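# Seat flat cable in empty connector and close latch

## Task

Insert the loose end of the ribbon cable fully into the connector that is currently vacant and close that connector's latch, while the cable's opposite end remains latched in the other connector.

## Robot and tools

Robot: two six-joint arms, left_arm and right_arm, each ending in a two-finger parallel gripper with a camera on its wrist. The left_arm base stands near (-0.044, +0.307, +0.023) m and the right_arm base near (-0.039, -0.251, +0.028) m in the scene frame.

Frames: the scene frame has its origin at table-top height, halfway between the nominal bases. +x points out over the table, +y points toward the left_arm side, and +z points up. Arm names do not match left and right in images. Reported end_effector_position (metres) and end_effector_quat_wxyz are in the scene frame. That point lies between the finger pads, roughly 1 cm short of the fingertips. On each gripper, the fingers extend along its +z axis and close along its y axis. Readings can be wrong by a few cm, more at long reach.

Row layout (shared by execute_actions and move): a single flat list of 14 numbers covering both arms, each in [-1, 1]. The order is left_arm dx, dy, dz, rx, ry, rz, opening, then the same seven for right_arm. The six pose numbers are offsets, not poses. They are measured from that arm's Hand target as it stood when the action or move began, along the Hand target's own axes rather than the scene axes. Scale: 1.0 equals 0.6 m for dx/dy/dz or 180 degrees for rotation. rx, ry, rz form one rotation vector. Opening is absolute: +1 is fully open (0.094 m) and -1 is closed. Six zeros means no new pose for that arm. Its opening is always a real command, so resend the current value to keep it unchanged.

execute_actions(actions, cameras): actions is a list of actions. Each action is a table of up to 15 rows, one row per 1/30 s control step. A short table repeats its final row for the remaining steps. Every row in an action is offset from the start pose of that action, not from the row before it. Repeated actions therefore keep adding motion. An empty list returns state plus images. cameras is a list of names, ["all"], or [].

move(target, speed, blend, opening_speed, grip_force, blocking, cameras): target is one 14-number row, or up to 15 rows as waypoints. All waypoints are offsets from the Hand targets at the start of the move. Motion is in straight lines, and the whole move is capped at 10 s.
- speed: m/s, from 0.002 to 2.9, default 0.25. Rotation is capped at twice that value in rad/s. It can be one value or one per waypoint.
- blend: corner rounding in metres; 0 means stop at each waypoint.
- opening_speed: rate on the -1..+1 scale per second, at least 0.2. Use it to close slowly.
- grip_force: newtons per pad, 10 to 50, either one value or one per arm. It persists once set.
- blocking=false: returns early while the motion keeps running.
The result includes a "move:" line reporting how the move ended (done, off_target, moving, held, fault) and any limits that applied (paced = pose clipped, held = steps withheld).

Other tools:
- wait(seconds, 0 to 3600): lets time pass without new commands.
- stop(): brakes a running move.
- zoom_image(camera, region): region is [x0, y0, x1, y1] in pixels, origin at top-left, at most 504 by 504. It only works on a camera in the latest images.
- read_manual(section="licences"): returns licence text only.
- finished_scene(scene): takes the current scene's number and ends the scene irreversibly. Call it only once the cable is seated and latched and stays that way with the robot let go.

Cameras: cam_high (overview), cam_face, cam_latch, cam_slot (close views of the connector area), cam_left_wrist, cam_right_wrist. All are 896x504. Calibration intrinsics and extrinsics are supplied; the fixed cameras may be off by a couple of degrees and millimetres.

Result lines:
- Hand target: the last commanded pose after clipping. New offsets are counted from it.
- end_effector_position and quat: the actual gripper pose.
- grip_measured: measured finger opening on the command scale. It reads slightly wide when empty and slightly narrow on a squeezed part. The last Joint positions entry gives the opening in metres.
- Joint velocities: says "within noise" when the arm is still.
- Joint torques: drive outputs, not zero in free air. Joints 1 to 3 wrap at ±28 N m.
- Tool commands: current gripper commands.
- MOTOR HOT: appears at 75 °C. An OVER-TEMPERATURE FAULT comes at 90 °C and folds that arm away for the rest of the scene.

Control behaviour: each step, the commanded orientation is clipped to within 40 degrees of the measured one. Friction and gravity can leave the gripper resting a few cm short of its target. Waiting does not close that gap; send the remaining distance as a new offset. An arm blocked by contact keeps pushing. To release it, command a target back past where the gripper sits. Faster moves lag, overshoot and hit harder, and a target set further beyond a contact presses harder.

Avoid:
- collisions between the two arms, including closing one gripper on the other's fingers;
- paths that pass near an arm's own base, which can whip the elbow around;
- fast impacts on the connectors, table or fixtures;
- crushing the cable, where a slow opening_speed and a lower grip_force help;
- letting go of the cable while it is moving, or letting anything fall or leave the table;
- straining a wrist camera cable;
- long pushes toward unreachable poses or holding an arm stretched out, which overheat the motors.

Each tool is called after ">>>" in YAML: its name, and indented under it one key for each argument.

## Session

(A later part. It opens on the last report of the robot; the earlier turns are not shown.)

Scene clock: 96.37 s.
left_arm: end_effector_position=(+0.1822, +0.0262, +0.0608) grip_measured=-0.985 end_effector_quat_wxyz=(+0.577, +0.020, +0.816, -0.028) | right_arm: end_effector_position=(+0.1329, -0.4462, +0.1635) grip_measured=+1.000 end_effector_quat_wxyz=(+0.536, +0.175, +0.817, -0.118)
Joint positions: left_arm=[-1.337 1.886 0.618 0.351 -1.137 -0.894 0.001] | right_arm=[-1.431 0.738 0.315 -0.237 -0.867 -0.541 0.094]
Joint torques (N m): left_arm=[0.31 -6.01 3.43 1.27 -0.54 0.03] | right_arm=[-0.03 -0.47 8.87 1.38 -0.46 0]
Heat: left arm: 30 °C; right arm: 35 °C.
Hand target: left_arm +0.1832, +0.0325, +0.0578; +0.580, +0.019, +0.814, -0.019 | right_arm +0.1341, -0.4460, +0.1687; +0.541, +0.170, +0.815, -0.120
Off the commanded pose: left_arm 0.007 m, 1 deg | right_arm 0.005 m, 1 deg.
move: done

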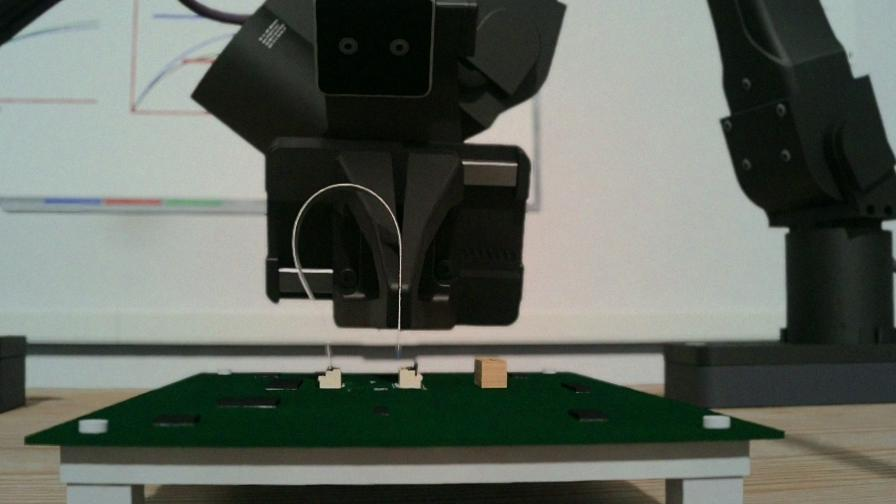

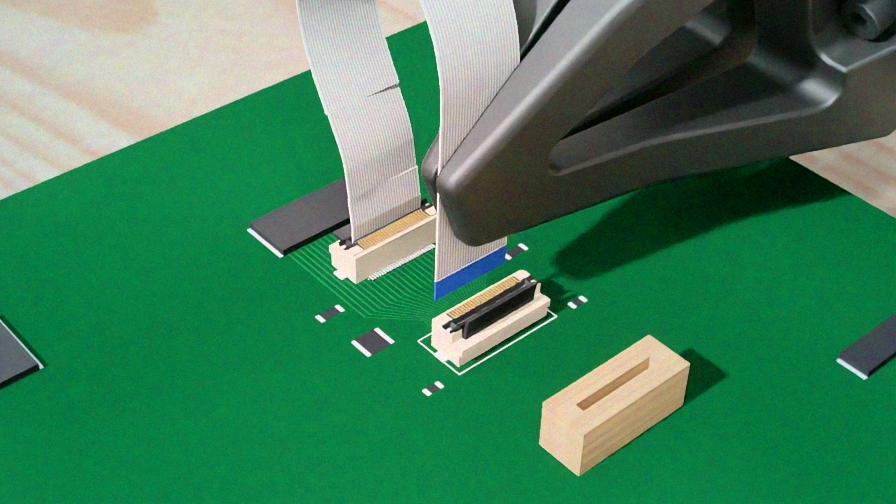

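>>> move:
  target: [0.0012,0.0035,0.0004,0,0,0,-1,0,0,0,0,0,0,1]
  speed: 0.03

>>> move:
  target: [0.001,0.0015,0.0003,0,0,0,-1,0,0,0,0,0,0,1]
  speed: 0.03

Scene clock: 99.30 s.
left_arm: end_effector_position=(+0.1815, +0.0296, +0.0587) grip_measured=-0.985 end_effector_quat_wxyz=(+0.576, +0.021, +0.816, -0.026) | right_arm: end_effector_position=(+0.1329, -0.4462, +0.1635) grip_measured=+1.000 end_effector_quat_wxyz=(+0.536, +0.175, +0.817, -0.118)
Joint positions: left_arm=[-1.337 1.886 0.603 0.364 -1.137 -0.891 0.001] | right_arm=[-1.431 0.738 0.315 -0.237 -0.867 -0.541 0.094]
Joint torques (N m): left_arm=[0.46 -6.02 3.79 1.25 -0.53 0.02] | right_arm=[-0.08 -0.44 8.88 1.38 -0.48 -0.02]
Heat: left arm: 30 °C; right arm: 35 °C.
Hand target: left_arm +0.1833, +0.0346, +0.0570; +0.580, +0.019, +0.814, -0.019 | right_arm +0.1341, -0.4460, +0.1687; +0.541, +0.170, +0.815, -0.120
Off the commanded pose: left_arm 0.006 m, 1 deg | right_arm 0.005 m, 1 deg.
move: done

Scene clock: 99.80 s.
left_arm: end_effector_position=(+0.1817, +0.0289, +0.0592) grip_measured=-0.985 end_effector_quat_wxyz=(+0.577, +0.020, +0.816, -0.028) | right_arm: end_effector_position=(+0.1329, -0.4462, +0.1635) grip_measured=+1.000 end_effector_quat_wxyz=(+0.536, +0.175, +0.817, -0.118)
Joint positions: left_arm=[-1.337 1.886 0.603 0.37 -1.137 -0.89 0.001] | right_arm=[-1.431 0.738 0.315 -0.237 -0.867 -0.541 0.094]
Joint torques (N m): left_arm=[0.49 -6 3.38 1.28 -0.53 0.04] | right_arm=[-0.12 -0.51 8.94 1.37 -0.47 -0.01]
Heat: left arm: 30 °C; right arm: 35 °C.
Hand target: left_arm +0.1834, +0.0355, +0.0564; +0.580, +0.019, +0.814, -0.019 | right_arm +0.1341, -0.4460, +0.1687; +0.541, +0.170, +0.815, -0.120
Off the commanded pose: left_arm 0.007 m, 1 deg | right_arm 0.005 m, 1 deg.
move: done

>>> move:
  target: [0.0022,0.0005,0.0007,0,0,0.0065,-1,0,0,0,0,0,0,1]
  speed: 0.03
  cameras: ["cam_latch","cam_slot"]

>>> zoom_image:
  camera: "cam_latch"
  region: [380, 320, 450, 390]

>>> zoom_image:
  camera: "cam_slot"
  region: [420, 220, 560, 350]

Scene clock: 101.60 s.
left_arm: end_effector_position=(+0.1814, +0.0301, +0.0586) grip_measured=-0.985 end_effector_quat_wxyz=(+0.577, +0.028, +0.816, -0.023) | right_arm: end_effector_position=(+0.1329, -0.4462, +0.1635) grip_measured=+1.000 end_effector_quat_wxyz=(+0.536, +0.175, +0.817, -0.118)
Joint positions: left_arm=[-1.337 1.886 0.596 0.378 -1.137 -0.87 0.001] | right_arm=[-1.431 0.738 0.315 -0.237 -0.867 -0.541 0.094]
Joint torques (N m): left_arm=[0.53 -5.61 3.86 1.23 -0.53 0.04] | right_arm=[-0.08 -0.47 8.9 1.37 -0.46 -0.03]
Heat: left arm: 30 °C; right arm: 35 °C.
Hand target: left_arm +0.1833, +0.0358, +0.0550; +0.580, +0.028, +0.814, -0.013 | right_arm +0.1341, -0.4460, +0.1687; +0.541, +0.170, +0.815, -0.120
Off the commanded pose: left_arm 0.007 m, 1 deg | right_arm 0.005 m, 1 deg.
move: done

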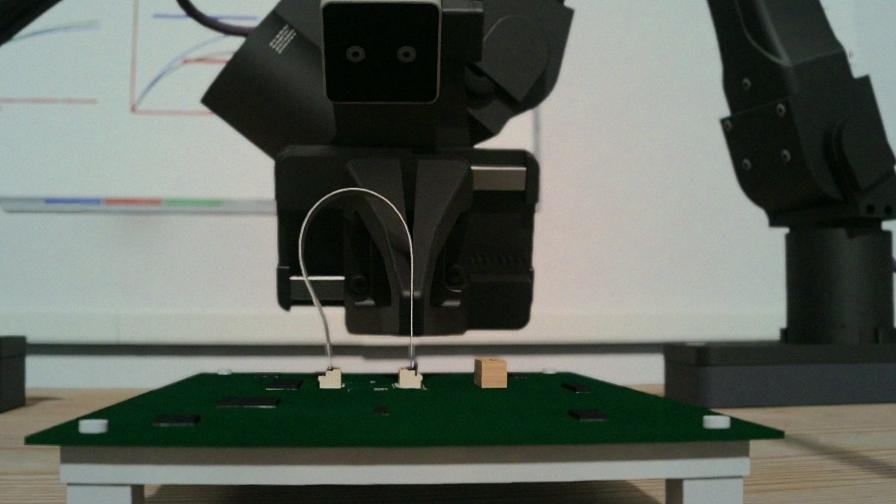

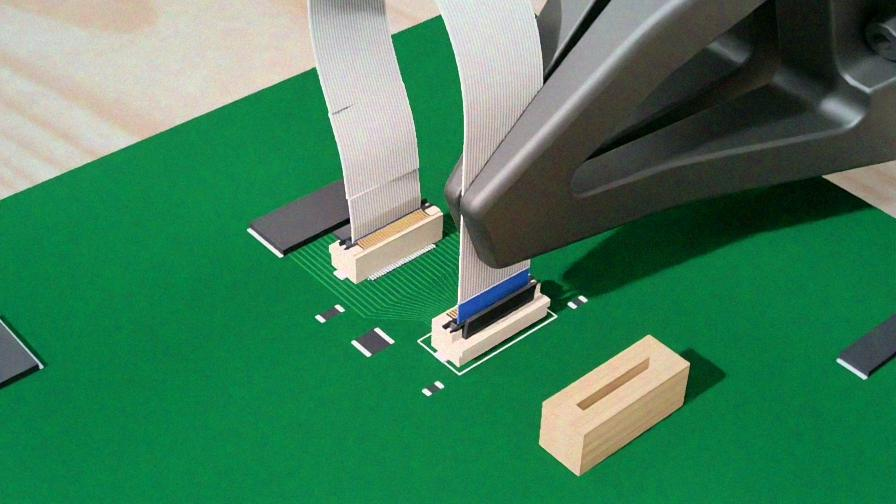

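Scaled by 7.200 from the camera's image (finer frame: 1280x720).

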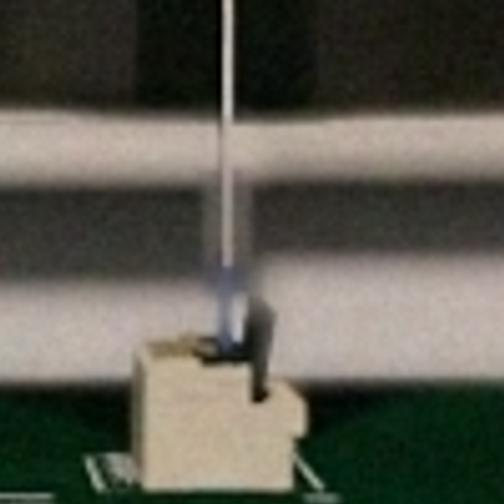

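Scaled by 3.600 from the camera's image (finer frame: 1280x720).

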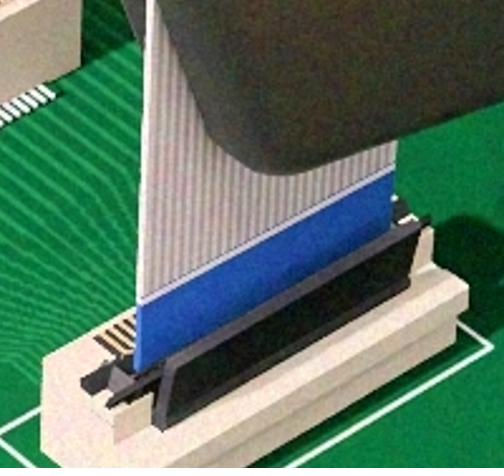

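>>> execute_actions:
  actions: []
  cameras: ["cam_face","cam_slot"]

>>> zoom_image:
  camera: "cam_face"
  region: [390, 200, 570, 300]

>>> zoom_image:
  camera: "cam_slot"
  region: [430, 265, 500, 345]

>>> zoom_image:
  camera: "cam_slot"
  region: [490, 250, 560, 320]

>>> zoom_image:
  camera: "cam_slot"
  region: [325, 220, 385, 290]

>>> zoom_image:
  camera: "cam_slot"
  region: [390, 190, 450, 260]

Scene clock: 104.37 s.
left_arm: end_effector_position=(+0.1814, +0.0301, +0.0586) grip_measured=-0.985 end_effector_quat_wxyz=(+0.577, +0.028, +0.816, -0.023) | right_arm: end_effector_position=(+0.1329, -0.4462, +0.1635) grip_measured=+1.000 end_effector_quat_wxyz=(+0.536, +0.175, +0.817, -0.118)
Joint positions: left_arm=[-1.337 1.886 0.596 0.378 -1.137 -0.869 0.001] | right_arm=[-1.431 0.738 0.315 -0.237 -0.867 -0.541 0.094]
Joint velocities: within noise
Joint torques (N m): left_arm=[0.5 -5.61 3.82 1.26 -0.53 0.03] | right_arm=[-0.12 -0.53 8.95 1.37 -0.47 -0.01]
Heat: left arm: 30 °C; right arm: 35 °C.
Hand target: left_arm +0.1833, +0.0358, +0.0550; +0.580, +0.028, +0.814, -0.013 | right_arm +0.1341, -0.4460, +0.1687; +0.541, +0.170, +0.815, -0.120
Tool commands: left_gripper/opening=-1.0 right_gripper/opening=+1.0
Off the commanded pose: left_arm 0.007 m, 1 deg | right_arm 0.005 m, 1 deg.
Images, in order (width x height): cam_face 896x504, cam_slot 896x504.

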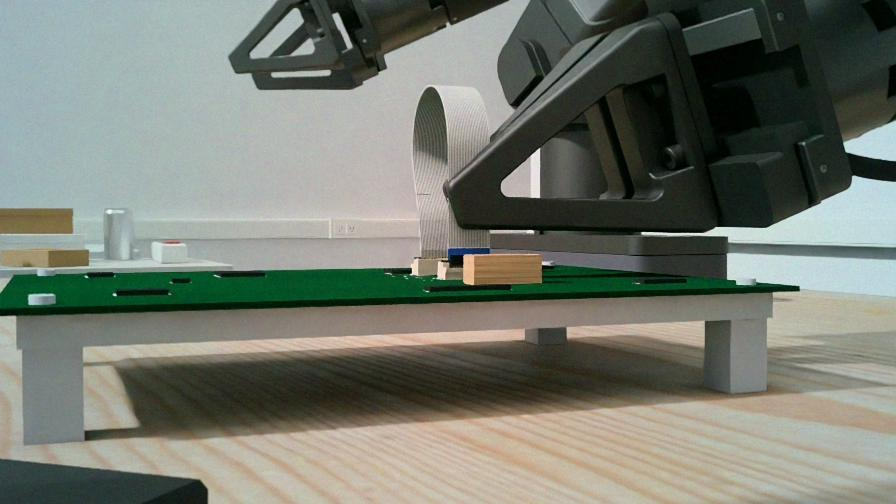

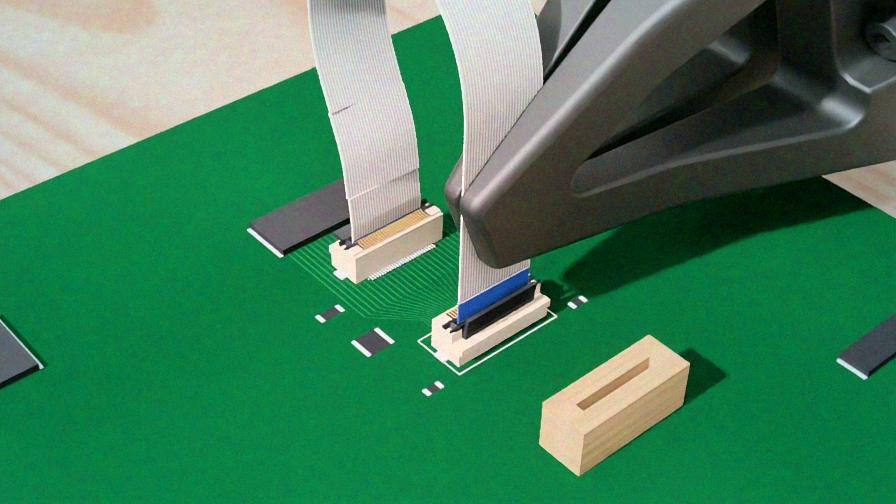

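Scaled by 2.800 from the camera's image (finer frame: 1280x720).

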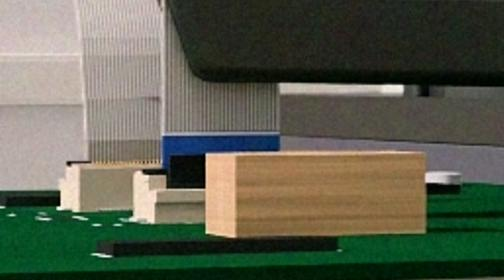

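Scaled by 6.300 from the camera's image (finer frame: 1280x720).

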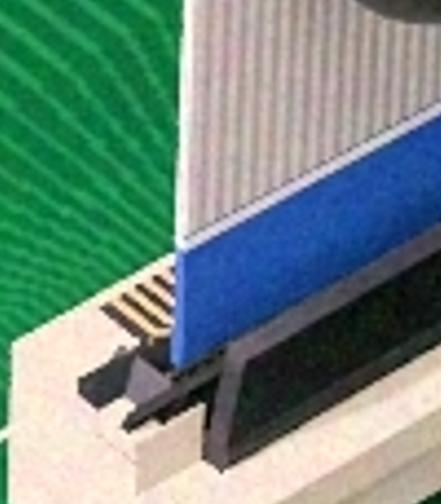

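Scaled by 7.200 from the camera's image (finer frame: 1280x720).

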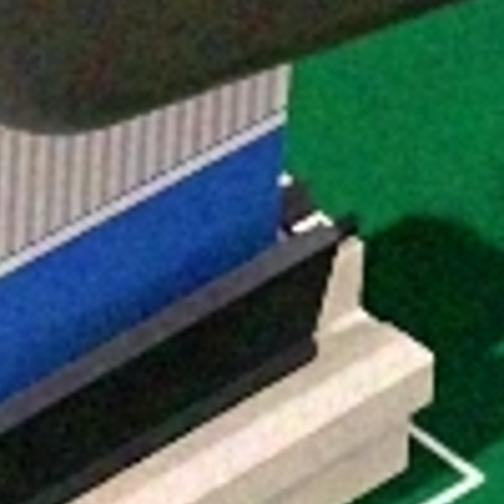

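Scaled by 7.200 from the camera's image (finer frame: 1280x720).

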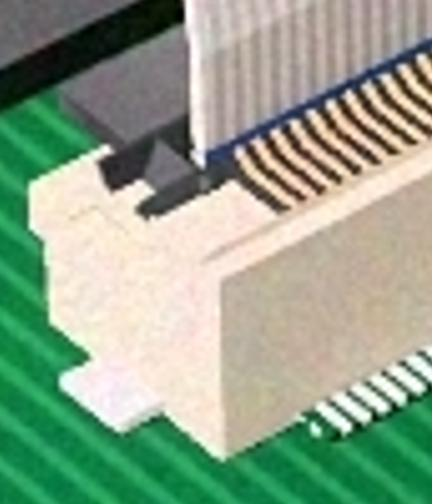

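Scaled by 7.200 from the camera's image (finer frame: 1280x720).

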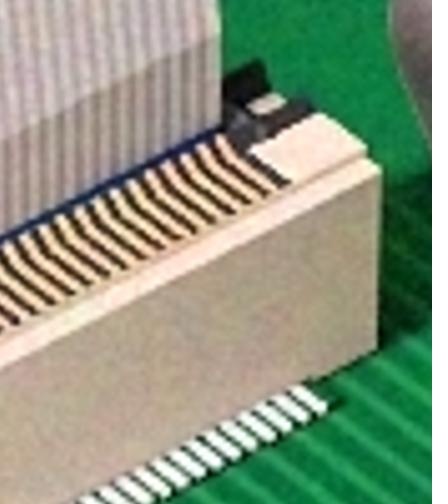

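>>> move:
  target: [0.0025,-0.0004,0.0008,0,0,0,-1,0,0,0,0,0,0,1]
  speed: 0.03

>>> move:
  target: [0.0025,-0.0004,0.0008,0,0,0,-1,0,0,0,0,0,0,1]
  speed: 0.03
  cameras: ["cam_latch","cam_slot"]

>>> zoom_image:
  camera: "cam_latch"
  region: [380, 320, 450, 390]

>>> zoom_image:
  camera: "cam_slot"
  region: [420, 220, 560, 350]

Scene clock: 106.03 s.
left_arm: end_effector_position=(+0.1816, +0.0299, +0.0571) grip_measured=-0.985 end_effector_quat_wxyz=(+0.578, +0.028, +0.815, -0.023) | right_arm: end_effector_position=(+0.1329, -0.4462, +0.1635) grip_measured=+1.000 end_effector_quat_wxyz=(+0.536, +0.175, +0.817, -0.118)
Joint positions: left_arm=[-1.337 1.894 0.596 0.387 -1.138 -0.869 0.001] | right_arm=[-1.431 0.738 0.315 -0.237 -0.867 -0.541 0.094]
Joint torques (N m): left_arm=[0.47 -5.61 3.78 1.26 -0.52 0.03] | right_arm=[-0.08 -0.51 8.88 1.37 -0.47 -0.01]
Heat: left arm: 30 °C; right arm: 35 °C.
Hand target: left_arm +0.1833, +0.0356, +0.0534; +0.581, +0.028, +0.814, -0.013 | right_arm +0.1341, -0.4460, +0.1687; +0.541, +0.170, +0.815, -0.120
Off the commanded pose: left_arm 0.007 m, 1 deg | right_arm 0.005 m, 1 deg.
move: done

Scene clock: 106.53 s.
left_arm: end_effector_position=(+0.1816, +0.0297, +0.0556) grip_measured=-0.985 end_effector_quat_wxyz=(+0.578, +0.028, +0.815, -0.023) | right_arm: end_effector_position=(+0.1329, -0.4462, +0.1635) grip_measured=+1.000 end_effector_quat_wxyz=(+0.536, +0.175, +0.817, -0.118)
Joint positions: left_arm=[-1.337 1.902 0.596 0.394 -1.138 -0.869 0.001] | right_arm=[-1.431 0.738 0.315 -0.237 -0.867 -0.541 0.094]
Joint torques (N m): left_arm=[0.49 -5.63 3.74 1.24 -0.53 0.02] | right_arm=[-0.06 -0.51 8.92 1.38 -0.47 -0.01]
Heat: left arm: 30 °C; right arm: 35 °C.
Hand target: left_arm +0.1832, +0.0354, +0.0518; +0.580, +0.028, +0.814, -0.013 | right_arm +0.1341, -0.4460, +0.1687; +0.541, +0.170, +0.815, -0.120
Off the commanded pose: left_arm 0.007 m, 1 deg | right_arm 0.005 m, 1 deg.
move: done

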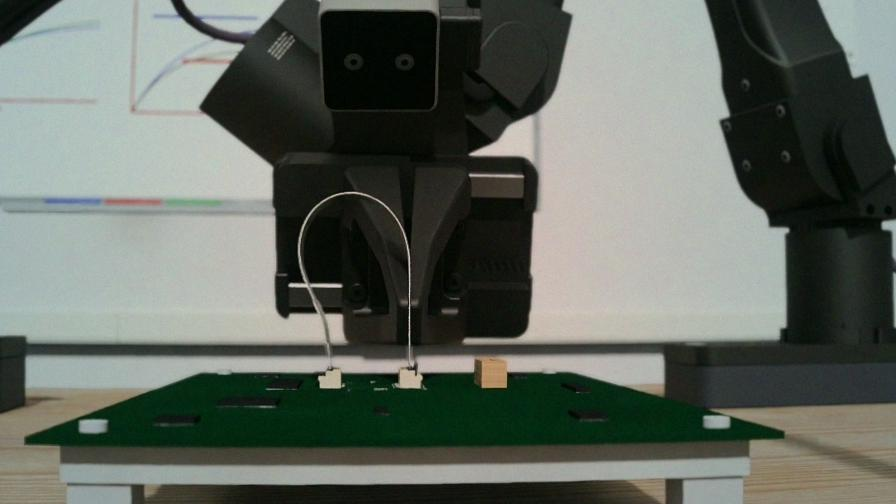

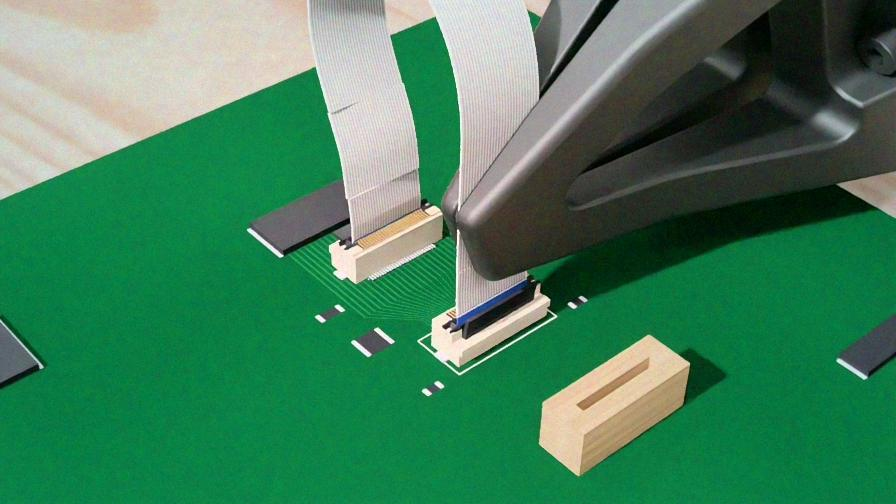

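Scaled by 7.200 from the camera's image (finer frame: 1280x720).

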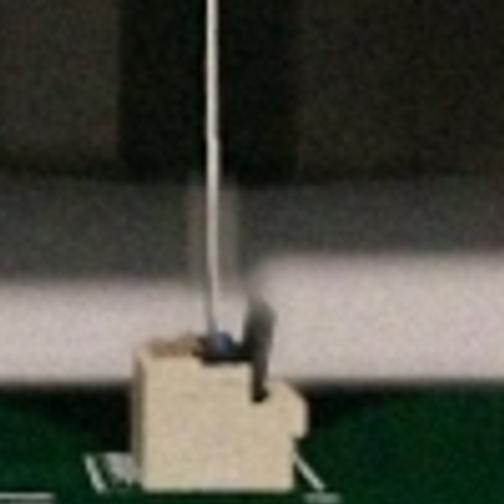

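Scaled by 3.600 from the camera's image (finer frame: 1280x720).

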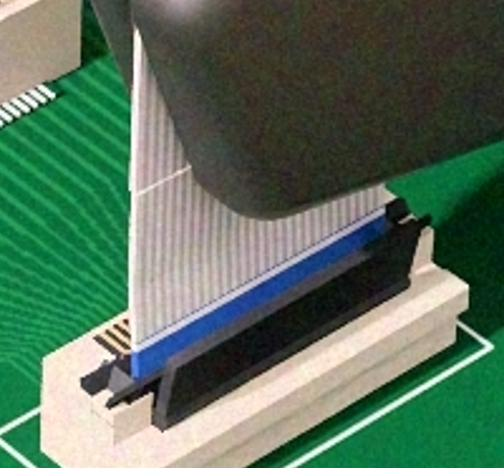

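>>> move:
  target: [0.003,0,0.001,0,0,0,-1,0,0,0,0,0,0,1]
  speed: 0.03

>>> move:
  target: [0.003,0,0.001,0,0,0,-1,0,0,0,0,0,0,1]
  speed: 0.03
  cameras: ["cam_latch","cam_slot"]

>>> zoom_image:
  camera: "cam_latch"
  region: [380, 320, 450, 390]

>>> zoom_image:
  camera: "cam_slot"
  region: [420, 220, 560, 350]

Scene clock: 107.83 s.
left_arm: end_effector_position=(+0.1817, +0.0298, +0.0542) grip_measured=-0.985 end_effector_quat_wxyz=(+0.578, +0.028, +0.815, -0.022) | right_arm: end_effector_position=(+0.1329, -0.4462, +0.1635) grip_measured=+1.000 end_effector_quat_wxyz=(+0.536, +0.175, +0.817, -0.118)
Joint positions: left_arm=[-1.337 1.909 0.596 0.401 -1.14 -0.869 0.001] | right_arm=[-1.431 0.738 0.315 -0.237 -0.867 -0.541 0.094]
Joint torques (N m): left_arm=[0.44 -5.61 3.6 1.28 -0.51 0.01] | right_arm=[-0.06 -0.46 8.84 1.38 -0.48 0]
Heat: left arm: 30 °C; right arm: 35 °C.
Hand target: left_arm +0.1832, +0.0354, +0.0500; +0.580, +0.028, +0.814, -0.014 | right_arm +0.1341, -0.4460, +0.1687; +0.541, +0.170, +0.815, -0.120
Off the commanded pose: left_arm 0.007 m, 1 deg | right_arm 0.005 m, 1 deg.
move: done

Scene clock: 108.33 s.
left_arm: end_effector_position=(+0.1820, +0.0300, +0.0540) grip_measured=-0.985 end_effector_quat_wxyz=(+0.580, +0.026, +0.814, -0.022) | right_arm: end_effector_position=(+0.1329, -0.4462, +0.1635) grip_measured=+1.000 end_effector_quat_wxyz=(+0.536, +0.175, +0.817, -0.118)
Joint positions: left_arm=[-1.337 1.914 0.596 0.408 -1.145 -0.869 0.001] | right_arm=[-1.431 0.738 0.315 -0.237 -0.867 -0.541 0.094]
Joint torques (N m): left_arm=[0.46 -5.3 3.51 1.31 -0.46 0.02] | right_arm=[-0.12 -0.51 8.9 1.38 -0.46 -0.02]
Heat: left arm: 30 °C; right arm: 35 °C.
Hand target: left_arm +0.1832, +0.0354, +0.0480; +0.580, +0.028, +0.814, -0.013 | right_arm +0.1341, -0.4460, +0.1687; +0.541, +0.170, +0.815, -0.120
Off the commanded pose: left_arm 0.008 m, 1 deg | right_arm 0.005 m, 1 deg.
move: done

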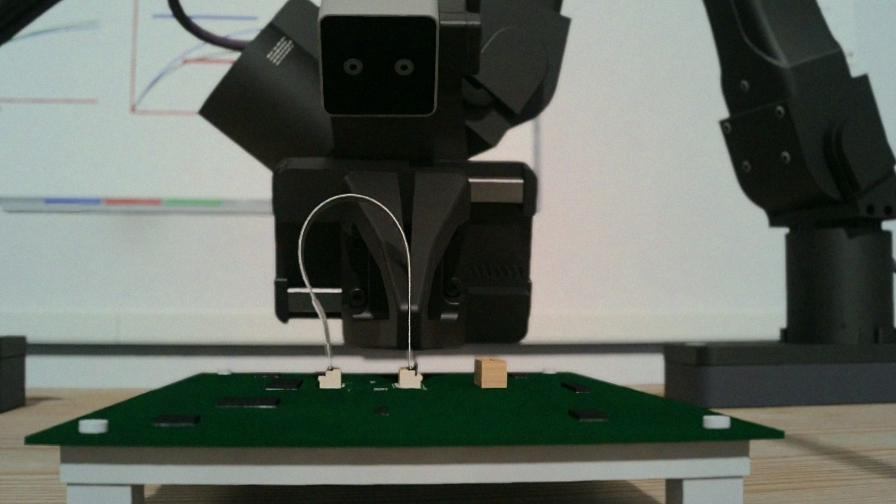

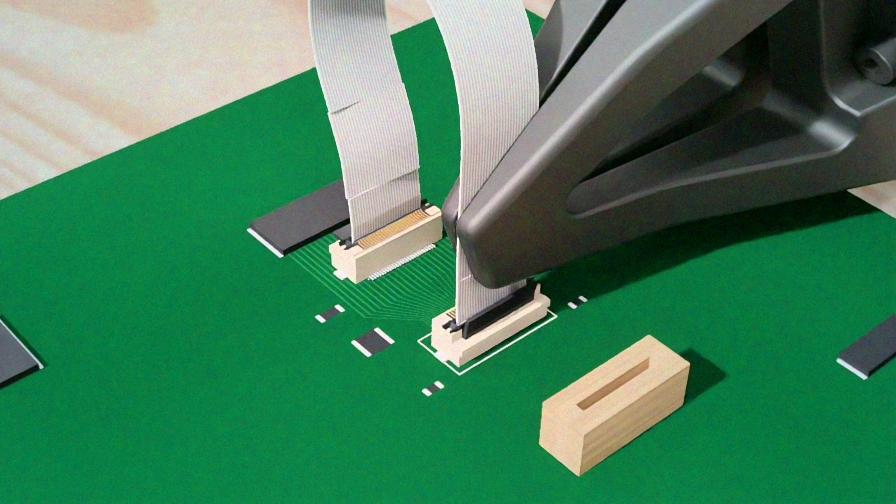

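Scaled by 7.200 from the camera's image (finer frame: 1280x720).

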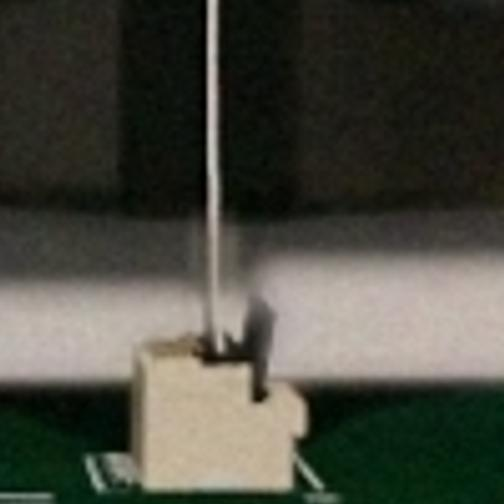

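Scaled by 3.600 from the camera's image (finer frame: 1280x720).

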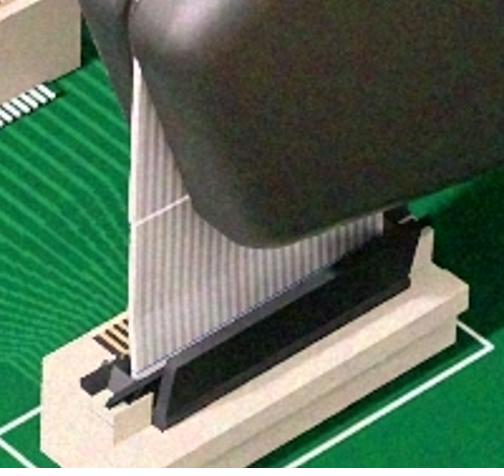

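>>> move:
  target: [0.0035,0,0.0012,0,0,0,-1,0,0,0,0,0,0,1]
  speed: 0.03
  cameras: ["cam_latch","cam_slot"]

>>> zoom_image:
  camera: "cam_slot"
  region: [420, 220, 560, 350]

>>> zoom_image:
  camera: "cam_latch"
  region: [380, 320, 450, 390]

Scene clock: 112.67 s.
left_arm: end_effector_position=(+0.1820, +0.0299, +0.0539) grip_measured=-0.985 end_effector_quat_wxyz=(+0.583, +0.024, +0.812, -0.022) | right_arm: end_effector_position=(+0.1329, -0.4462, +0.1635) grip_measured=+1.000 end_effector_quat_wxyz=(+0.536, +0.175, +0.817, -0.118)
Joint positions: left_arm=[-1.338 1.921 0.596 0.418 -1.153 -0.869 0.001] | right_arm=[-1.431 0.738 0.315 -0.237 -0.867 -0.541 0.094]
Joint torques (N m): left_arm=[0.58 -5.15 3.36 1.3 -0.36 0.02] | right_arm=[-0.08 -0.46 8.91 1.37 -0.49 -0.01]
Heat: left arm: 30 °C; right arm: 35 °C.
Hand target: left_arm +0.1832, +0.0355, +0.0458; +0.580, +0.028, +0.814, -0.013 | right_arm +0.1341, -0.4460, +0.1687; +0.541, +0.170, +0.815, -0.120
Off the commanded pose: left_arm 0.010 m, 1 deg | right_arm 0.005 m, 1 deg.
move: done

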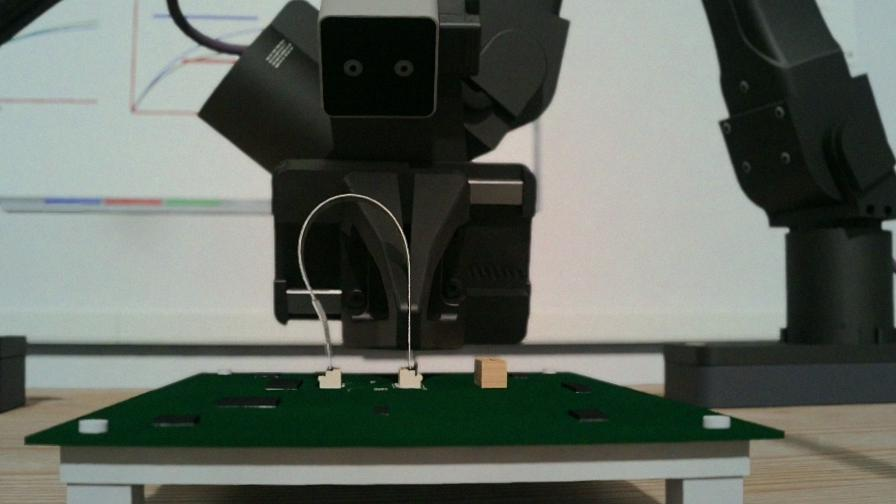

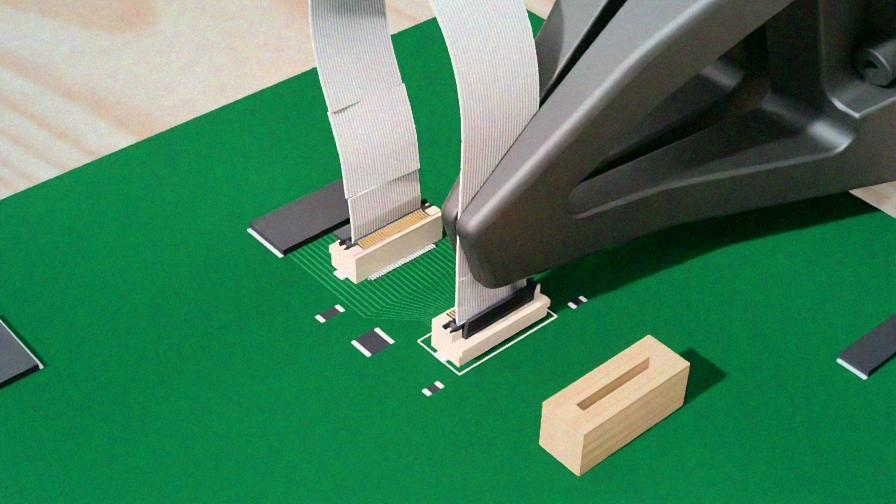

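Scaled by 3.600 from the camera's image (finer frame: 1280x720).

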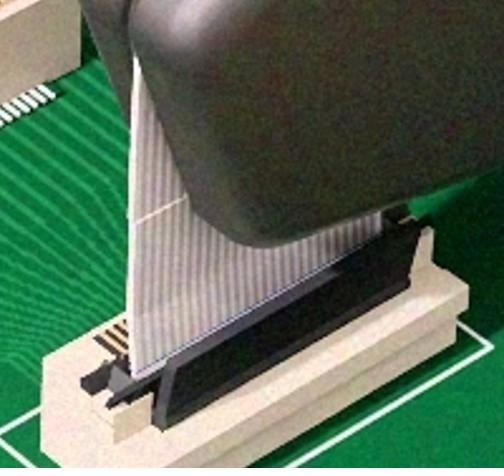

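Scaled by 7.200 from the camera's image (finer frame: 1280x720).

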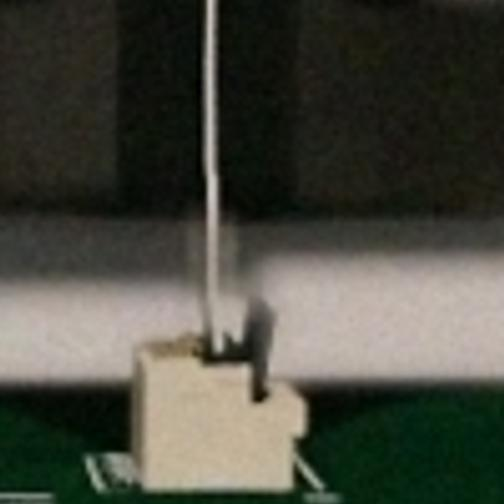

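>>> move:
  target:
    - [-0.0030,0,-0.001,0,0,0,-1,0,0,0,0,0,0,1]
    - [-0.0030,0,-0.001,0,0,0,-0.68,0,0,0,0,0,0,1]
  speed: 0.03
  opening_speed: 0.4
  cameras: ["cam_latch","cam_slot"]

>>> zoom_image:
  camera: "cam_slot"
  region: [420, 220, 560, 350]

>>> zoom_image:
  camera: "cam_latch"
  region: [350, 290, 470, 390]

Scene clock: 115.00 s.
left_arm: end_effector_position=(+0.1820, +0.0290, +0.0521) grip_measured=-0.683 end_effector_quat_wxyz=(+0.578, +0.026, +0.815, -0.024) | right_arm: end_effector_position=(+0.1329, -0.4462, +0.1635) grip_measured=+1.000 end_effector_quat_wxyz=(+0.536, +0.175, +0.817, -0.118)
Joint positions: left_arm=[-1.336 1.921 0.596 0.418 -1.139 -0.869 0.015] | right_arm=[-1.431 0.738 0.315 -0.237 -0.867 -0.541 0.094]
Joint torques (N m): left_arm=[0.36 -5.81 3.43 1.25 -0.51 0.01] | right_arm=[-0.1 -0.46 8.9 1.37 -0.46 0]
Heat: left arm: 30 °C; right arm: 35 °C.
Hand target: left_arm +0.1832, +0.0354, +0.0477; +0.580, +0.028, +0.814, -0.014 | right_arm +0.1341, -0.4460, +0.1687; +0.541, +0.170, +0.815, -0.120
Off the commanded pose: left_arm 0.008 m, 1 deg | right_arm 0.005 m, 1 deg.
move: done

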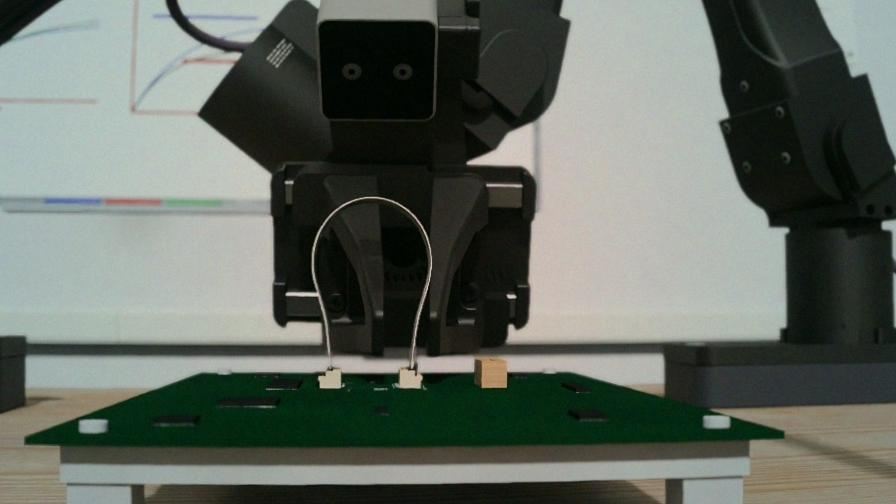

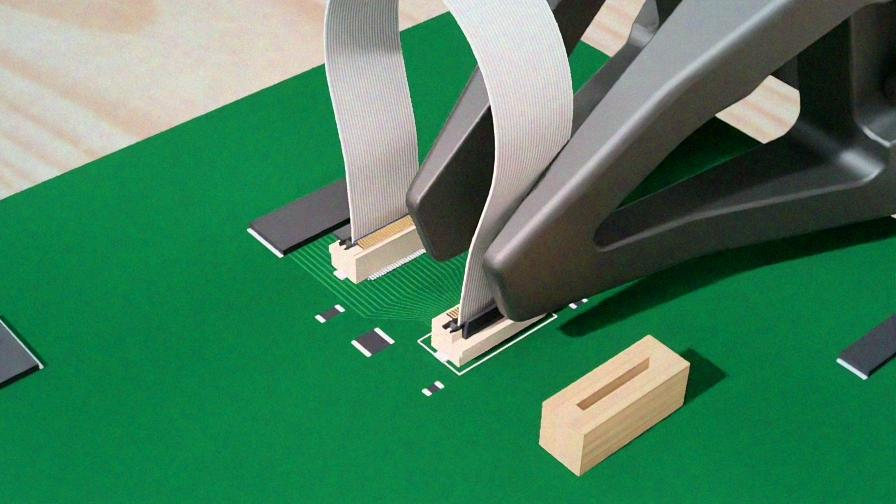

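Scaled by 3.600 from the camera's image (finer frame: 1280x720).

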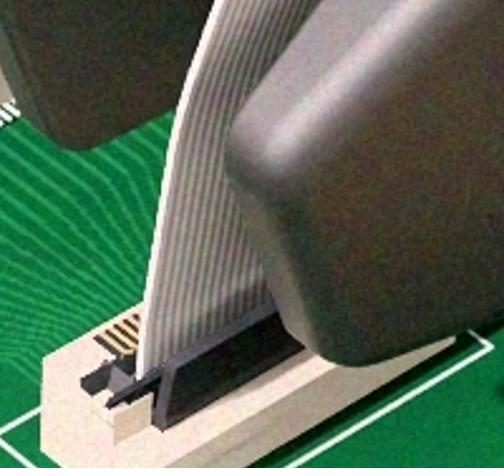

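Scaled by 4.200 from the camera's image (finer frame: 1280x720).

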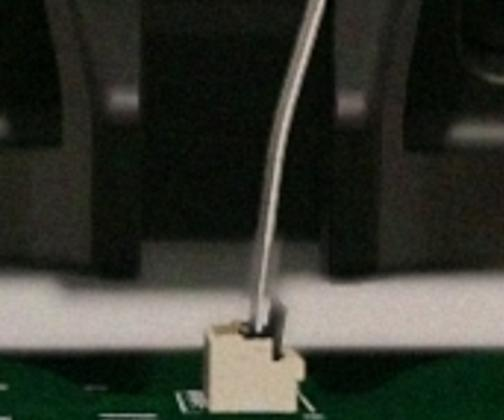

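>>> move:
  target:
    - [0,0,0,0,0,0,-0.885,0,0,0,0,0,0,1]
    - [-0.0005,-0.002,0,0,0,-0.038,-0.885,0,0,0,0,0,0,1]
  speed: 0.05
  cameras: ["cam_latch","cam_slot"]

>>> zoom_image:
  camera: "cam_slot"
  region: [420, 220, 560, 350]

>>> zoom_image:
  camera: "cam_latch"
  region: [350, 290, 470, 390]

Scene clock: 121.33 s.
left_arm: end_effector_position=(+0.1820, +0.0290, +0.0521) grip_measured=-0.883 end_effector_quat_wxyz=(+0.576, -0.017, +0.815, -0.055) | right_arm: end_effector_position=(+0.1329, -0.4462, +0.1635) grip_measured=+1.000 end_effector_quat_wxyz=(+0.536, +0.175, +0.817, -0.118)
Joint positions: left_arm=[-1.336 1.921 0.596 0.418 -1.139 -0.975 0.006] | right_arm=[-1.431 0.738 0.315 -0.237 -0.867 -0.541 0.094]
Joint torques (N m): left_arm=[0.31 -5.61 3.93 1.17 -0.51 -0.1] | right_arm=[-0.1 -0.49 8.92 1.37 -0.46 -0.01]
Heat: left arm: 30 °C; right arm: 35 °C.
Hand target: left_arm +0.1832, +0.0342, +0.0480; +0.579, -0.021, +0.814, -0.048 | right_arm +0.1341, -0.4460, +0.1687; +0.541, +0.170, +0.815, -0.120
Off the commanded pose: left_arm 0.007 m, 1 deg | right_arm 0.005 m, 1 deg.
move: done

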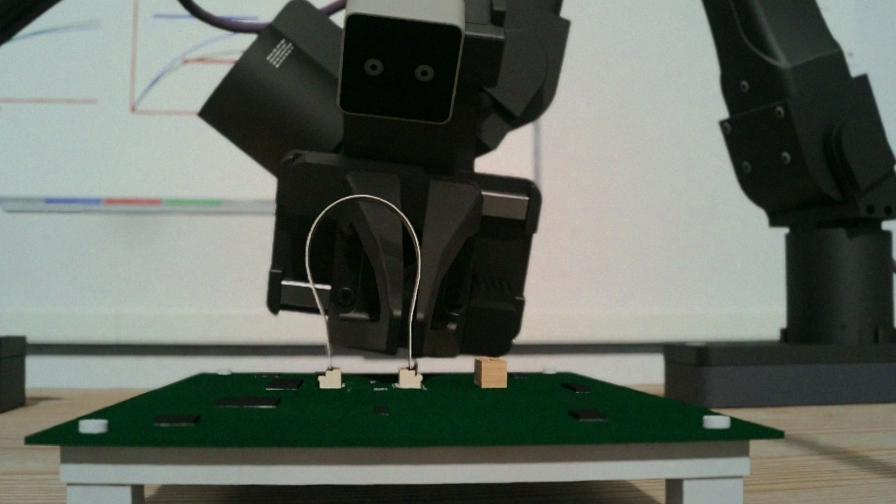

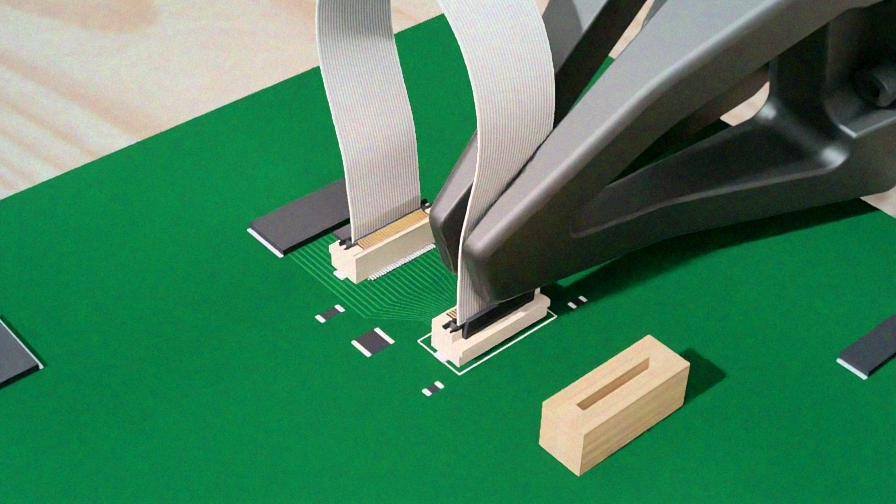

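Scaled by 3.600 from the camera's image (finer frame: 1280x720).

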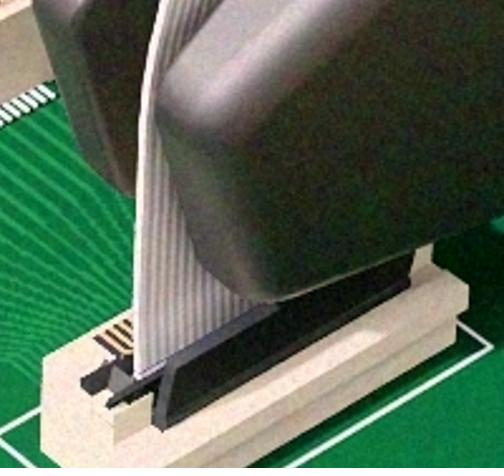

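Scaled by 4.200 from the camera's image (finer frame: 1280x720).

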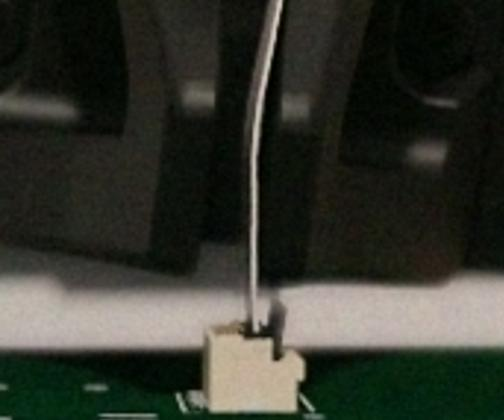

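>>> move:
  target: [0.0042,0.0038,0.0015,0,0,0,-0.885,0,0,0,0,0,0,1]
  speed: 0.03

>>> move:
  target: [0.0042,0.0038,0.0015,0,0,0,-0.885,0,0,0,0,0,0,1]
  speed: 0.03
  cameras: ["cam_latch","cam_slot"]

>>> zoom_image:
  camera: "cam_slot"
  region: [420, 220, 560, 350]

>>> zoom_image:
  camera: "cam_latch"
  region: [350, 290, 470, 390]

Scene clock: 123.17 s.
left_arm: end_effector_position=(+0.1821, +0.0295, +0.0512) grip_measured=-0.883 end_effector_quat_wxyz=(+0.578, -0.020, +0.814, -0.057) | right_arm: end_effector_position=(+0.1329, -0.4462, +0.1635) grip_measured=+1.000 end_effector_quat_wxyz=(+0.536, +0.175, +0.817, -0.118)
Joint positions: left_arm=[-1.336 1.927 0.591 0.437 -1.142 -0.976 0.006] | right_arm=[-1.431 0.738 0.315 -0.237 -0.867 -0.541 0.094]
Joint torques (N m): left_arm=[0.44 -5.44 3.43 1.21 -0.46 -0.07] | right_arm=[-0.14 -0.49 8.87 1.37 -0.47 -0.01]
Heat: left arm: 30 °C; right arm: 35 °C.
Hand target: left_arm +0.1833, +0.0362, +0.0451; +0.579, -0.021, +0.814, -0.048 | right_arm +0.1341, -0.4460, +0.1687; +0.541, +0.170, +0.815, -0.120
Off the commanded pose: left_arm 0.009 m, 1 deg | right_arm 0.005 m, 1 deg.
move: done

Scene clock: 123.87 s.
left_arm: end_effector_position=(+0.1823, +0.0313, +0.0501) grip_measured=-0.883 end_effector_quat_wxyz=(+0.581, -0.024, +0.812, -0.059) | right_arm: end_effector_position=(+0.1329, -0.4462, +0.1635) grip_measured=+1.000 end_effector_quat_wxyz=(+0.536, +0.175, +0.817, -0.118)
Joint positions: left_arm=[-1.336 1.935 0.581 0.464 -1.149 -0.976 0.006] | right_arm=[-1.431 0.738 0.315 -0.237 -0.867 -0.541 0.094]
Joint torques (N m): left_arm=[0.59 -5.35 3.3 1.17 -0.38 -0.04] | right_arm=[-0.08 -0.5 8.9 1.38 -0.46 0]
Heat: left arm: 30 °C; right arm: 35 °C.
Hand target: left_arm +0.1833, +0.0382, +0.0422; +0.579, -0.021, +0.814, -0.048 | right_arm +0.1341, -0.4460, +0.1687; +0.541, +0.170, +0.815, -0.120
Off the commanded pose: left_arm 0.010 m, 1 deg | right_arm 0.005 m, 1 deg.
move: done

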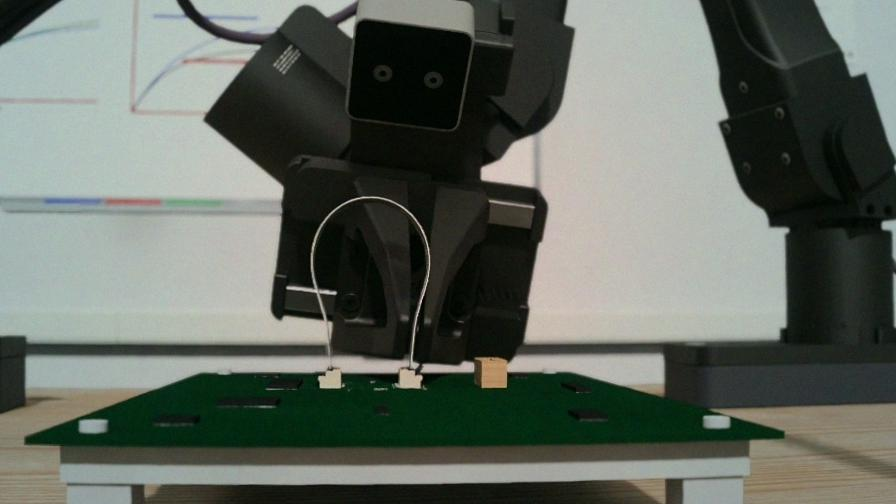

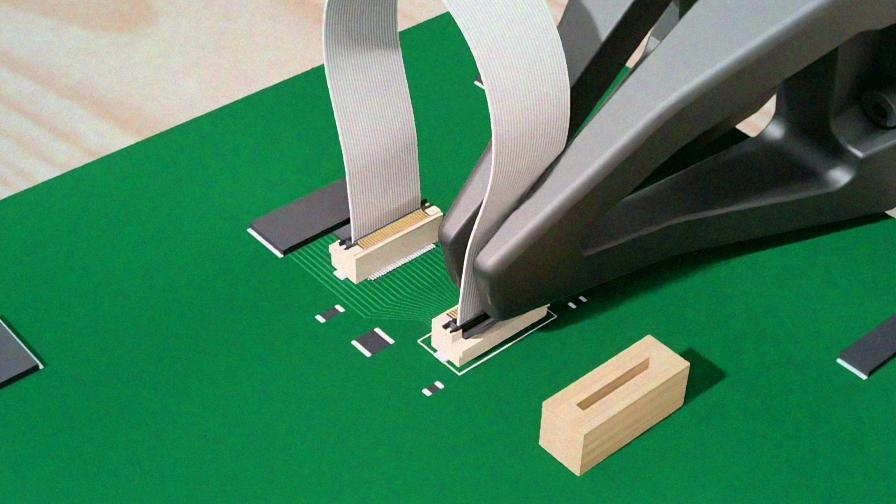

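Scaled by 3.600 from the camera's image (finer frame: 1280x720).

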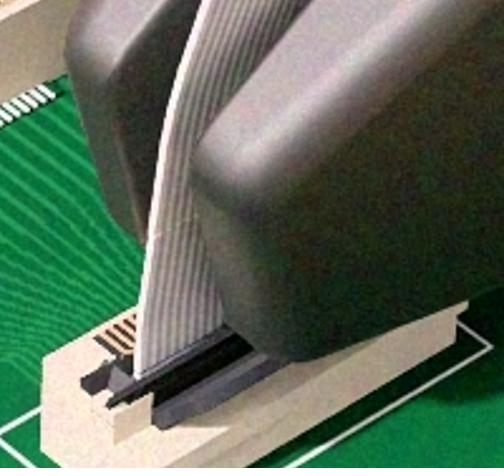

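Scaled by 4.200 from the camera's image (finer frame: 1280x720).

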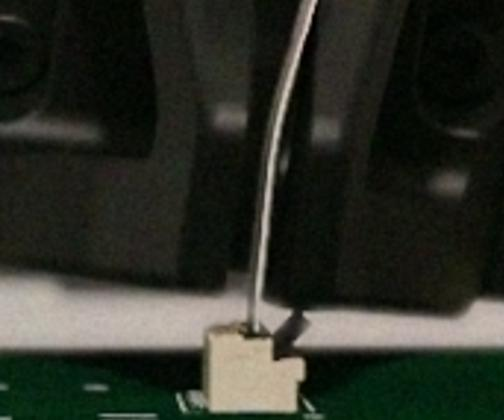

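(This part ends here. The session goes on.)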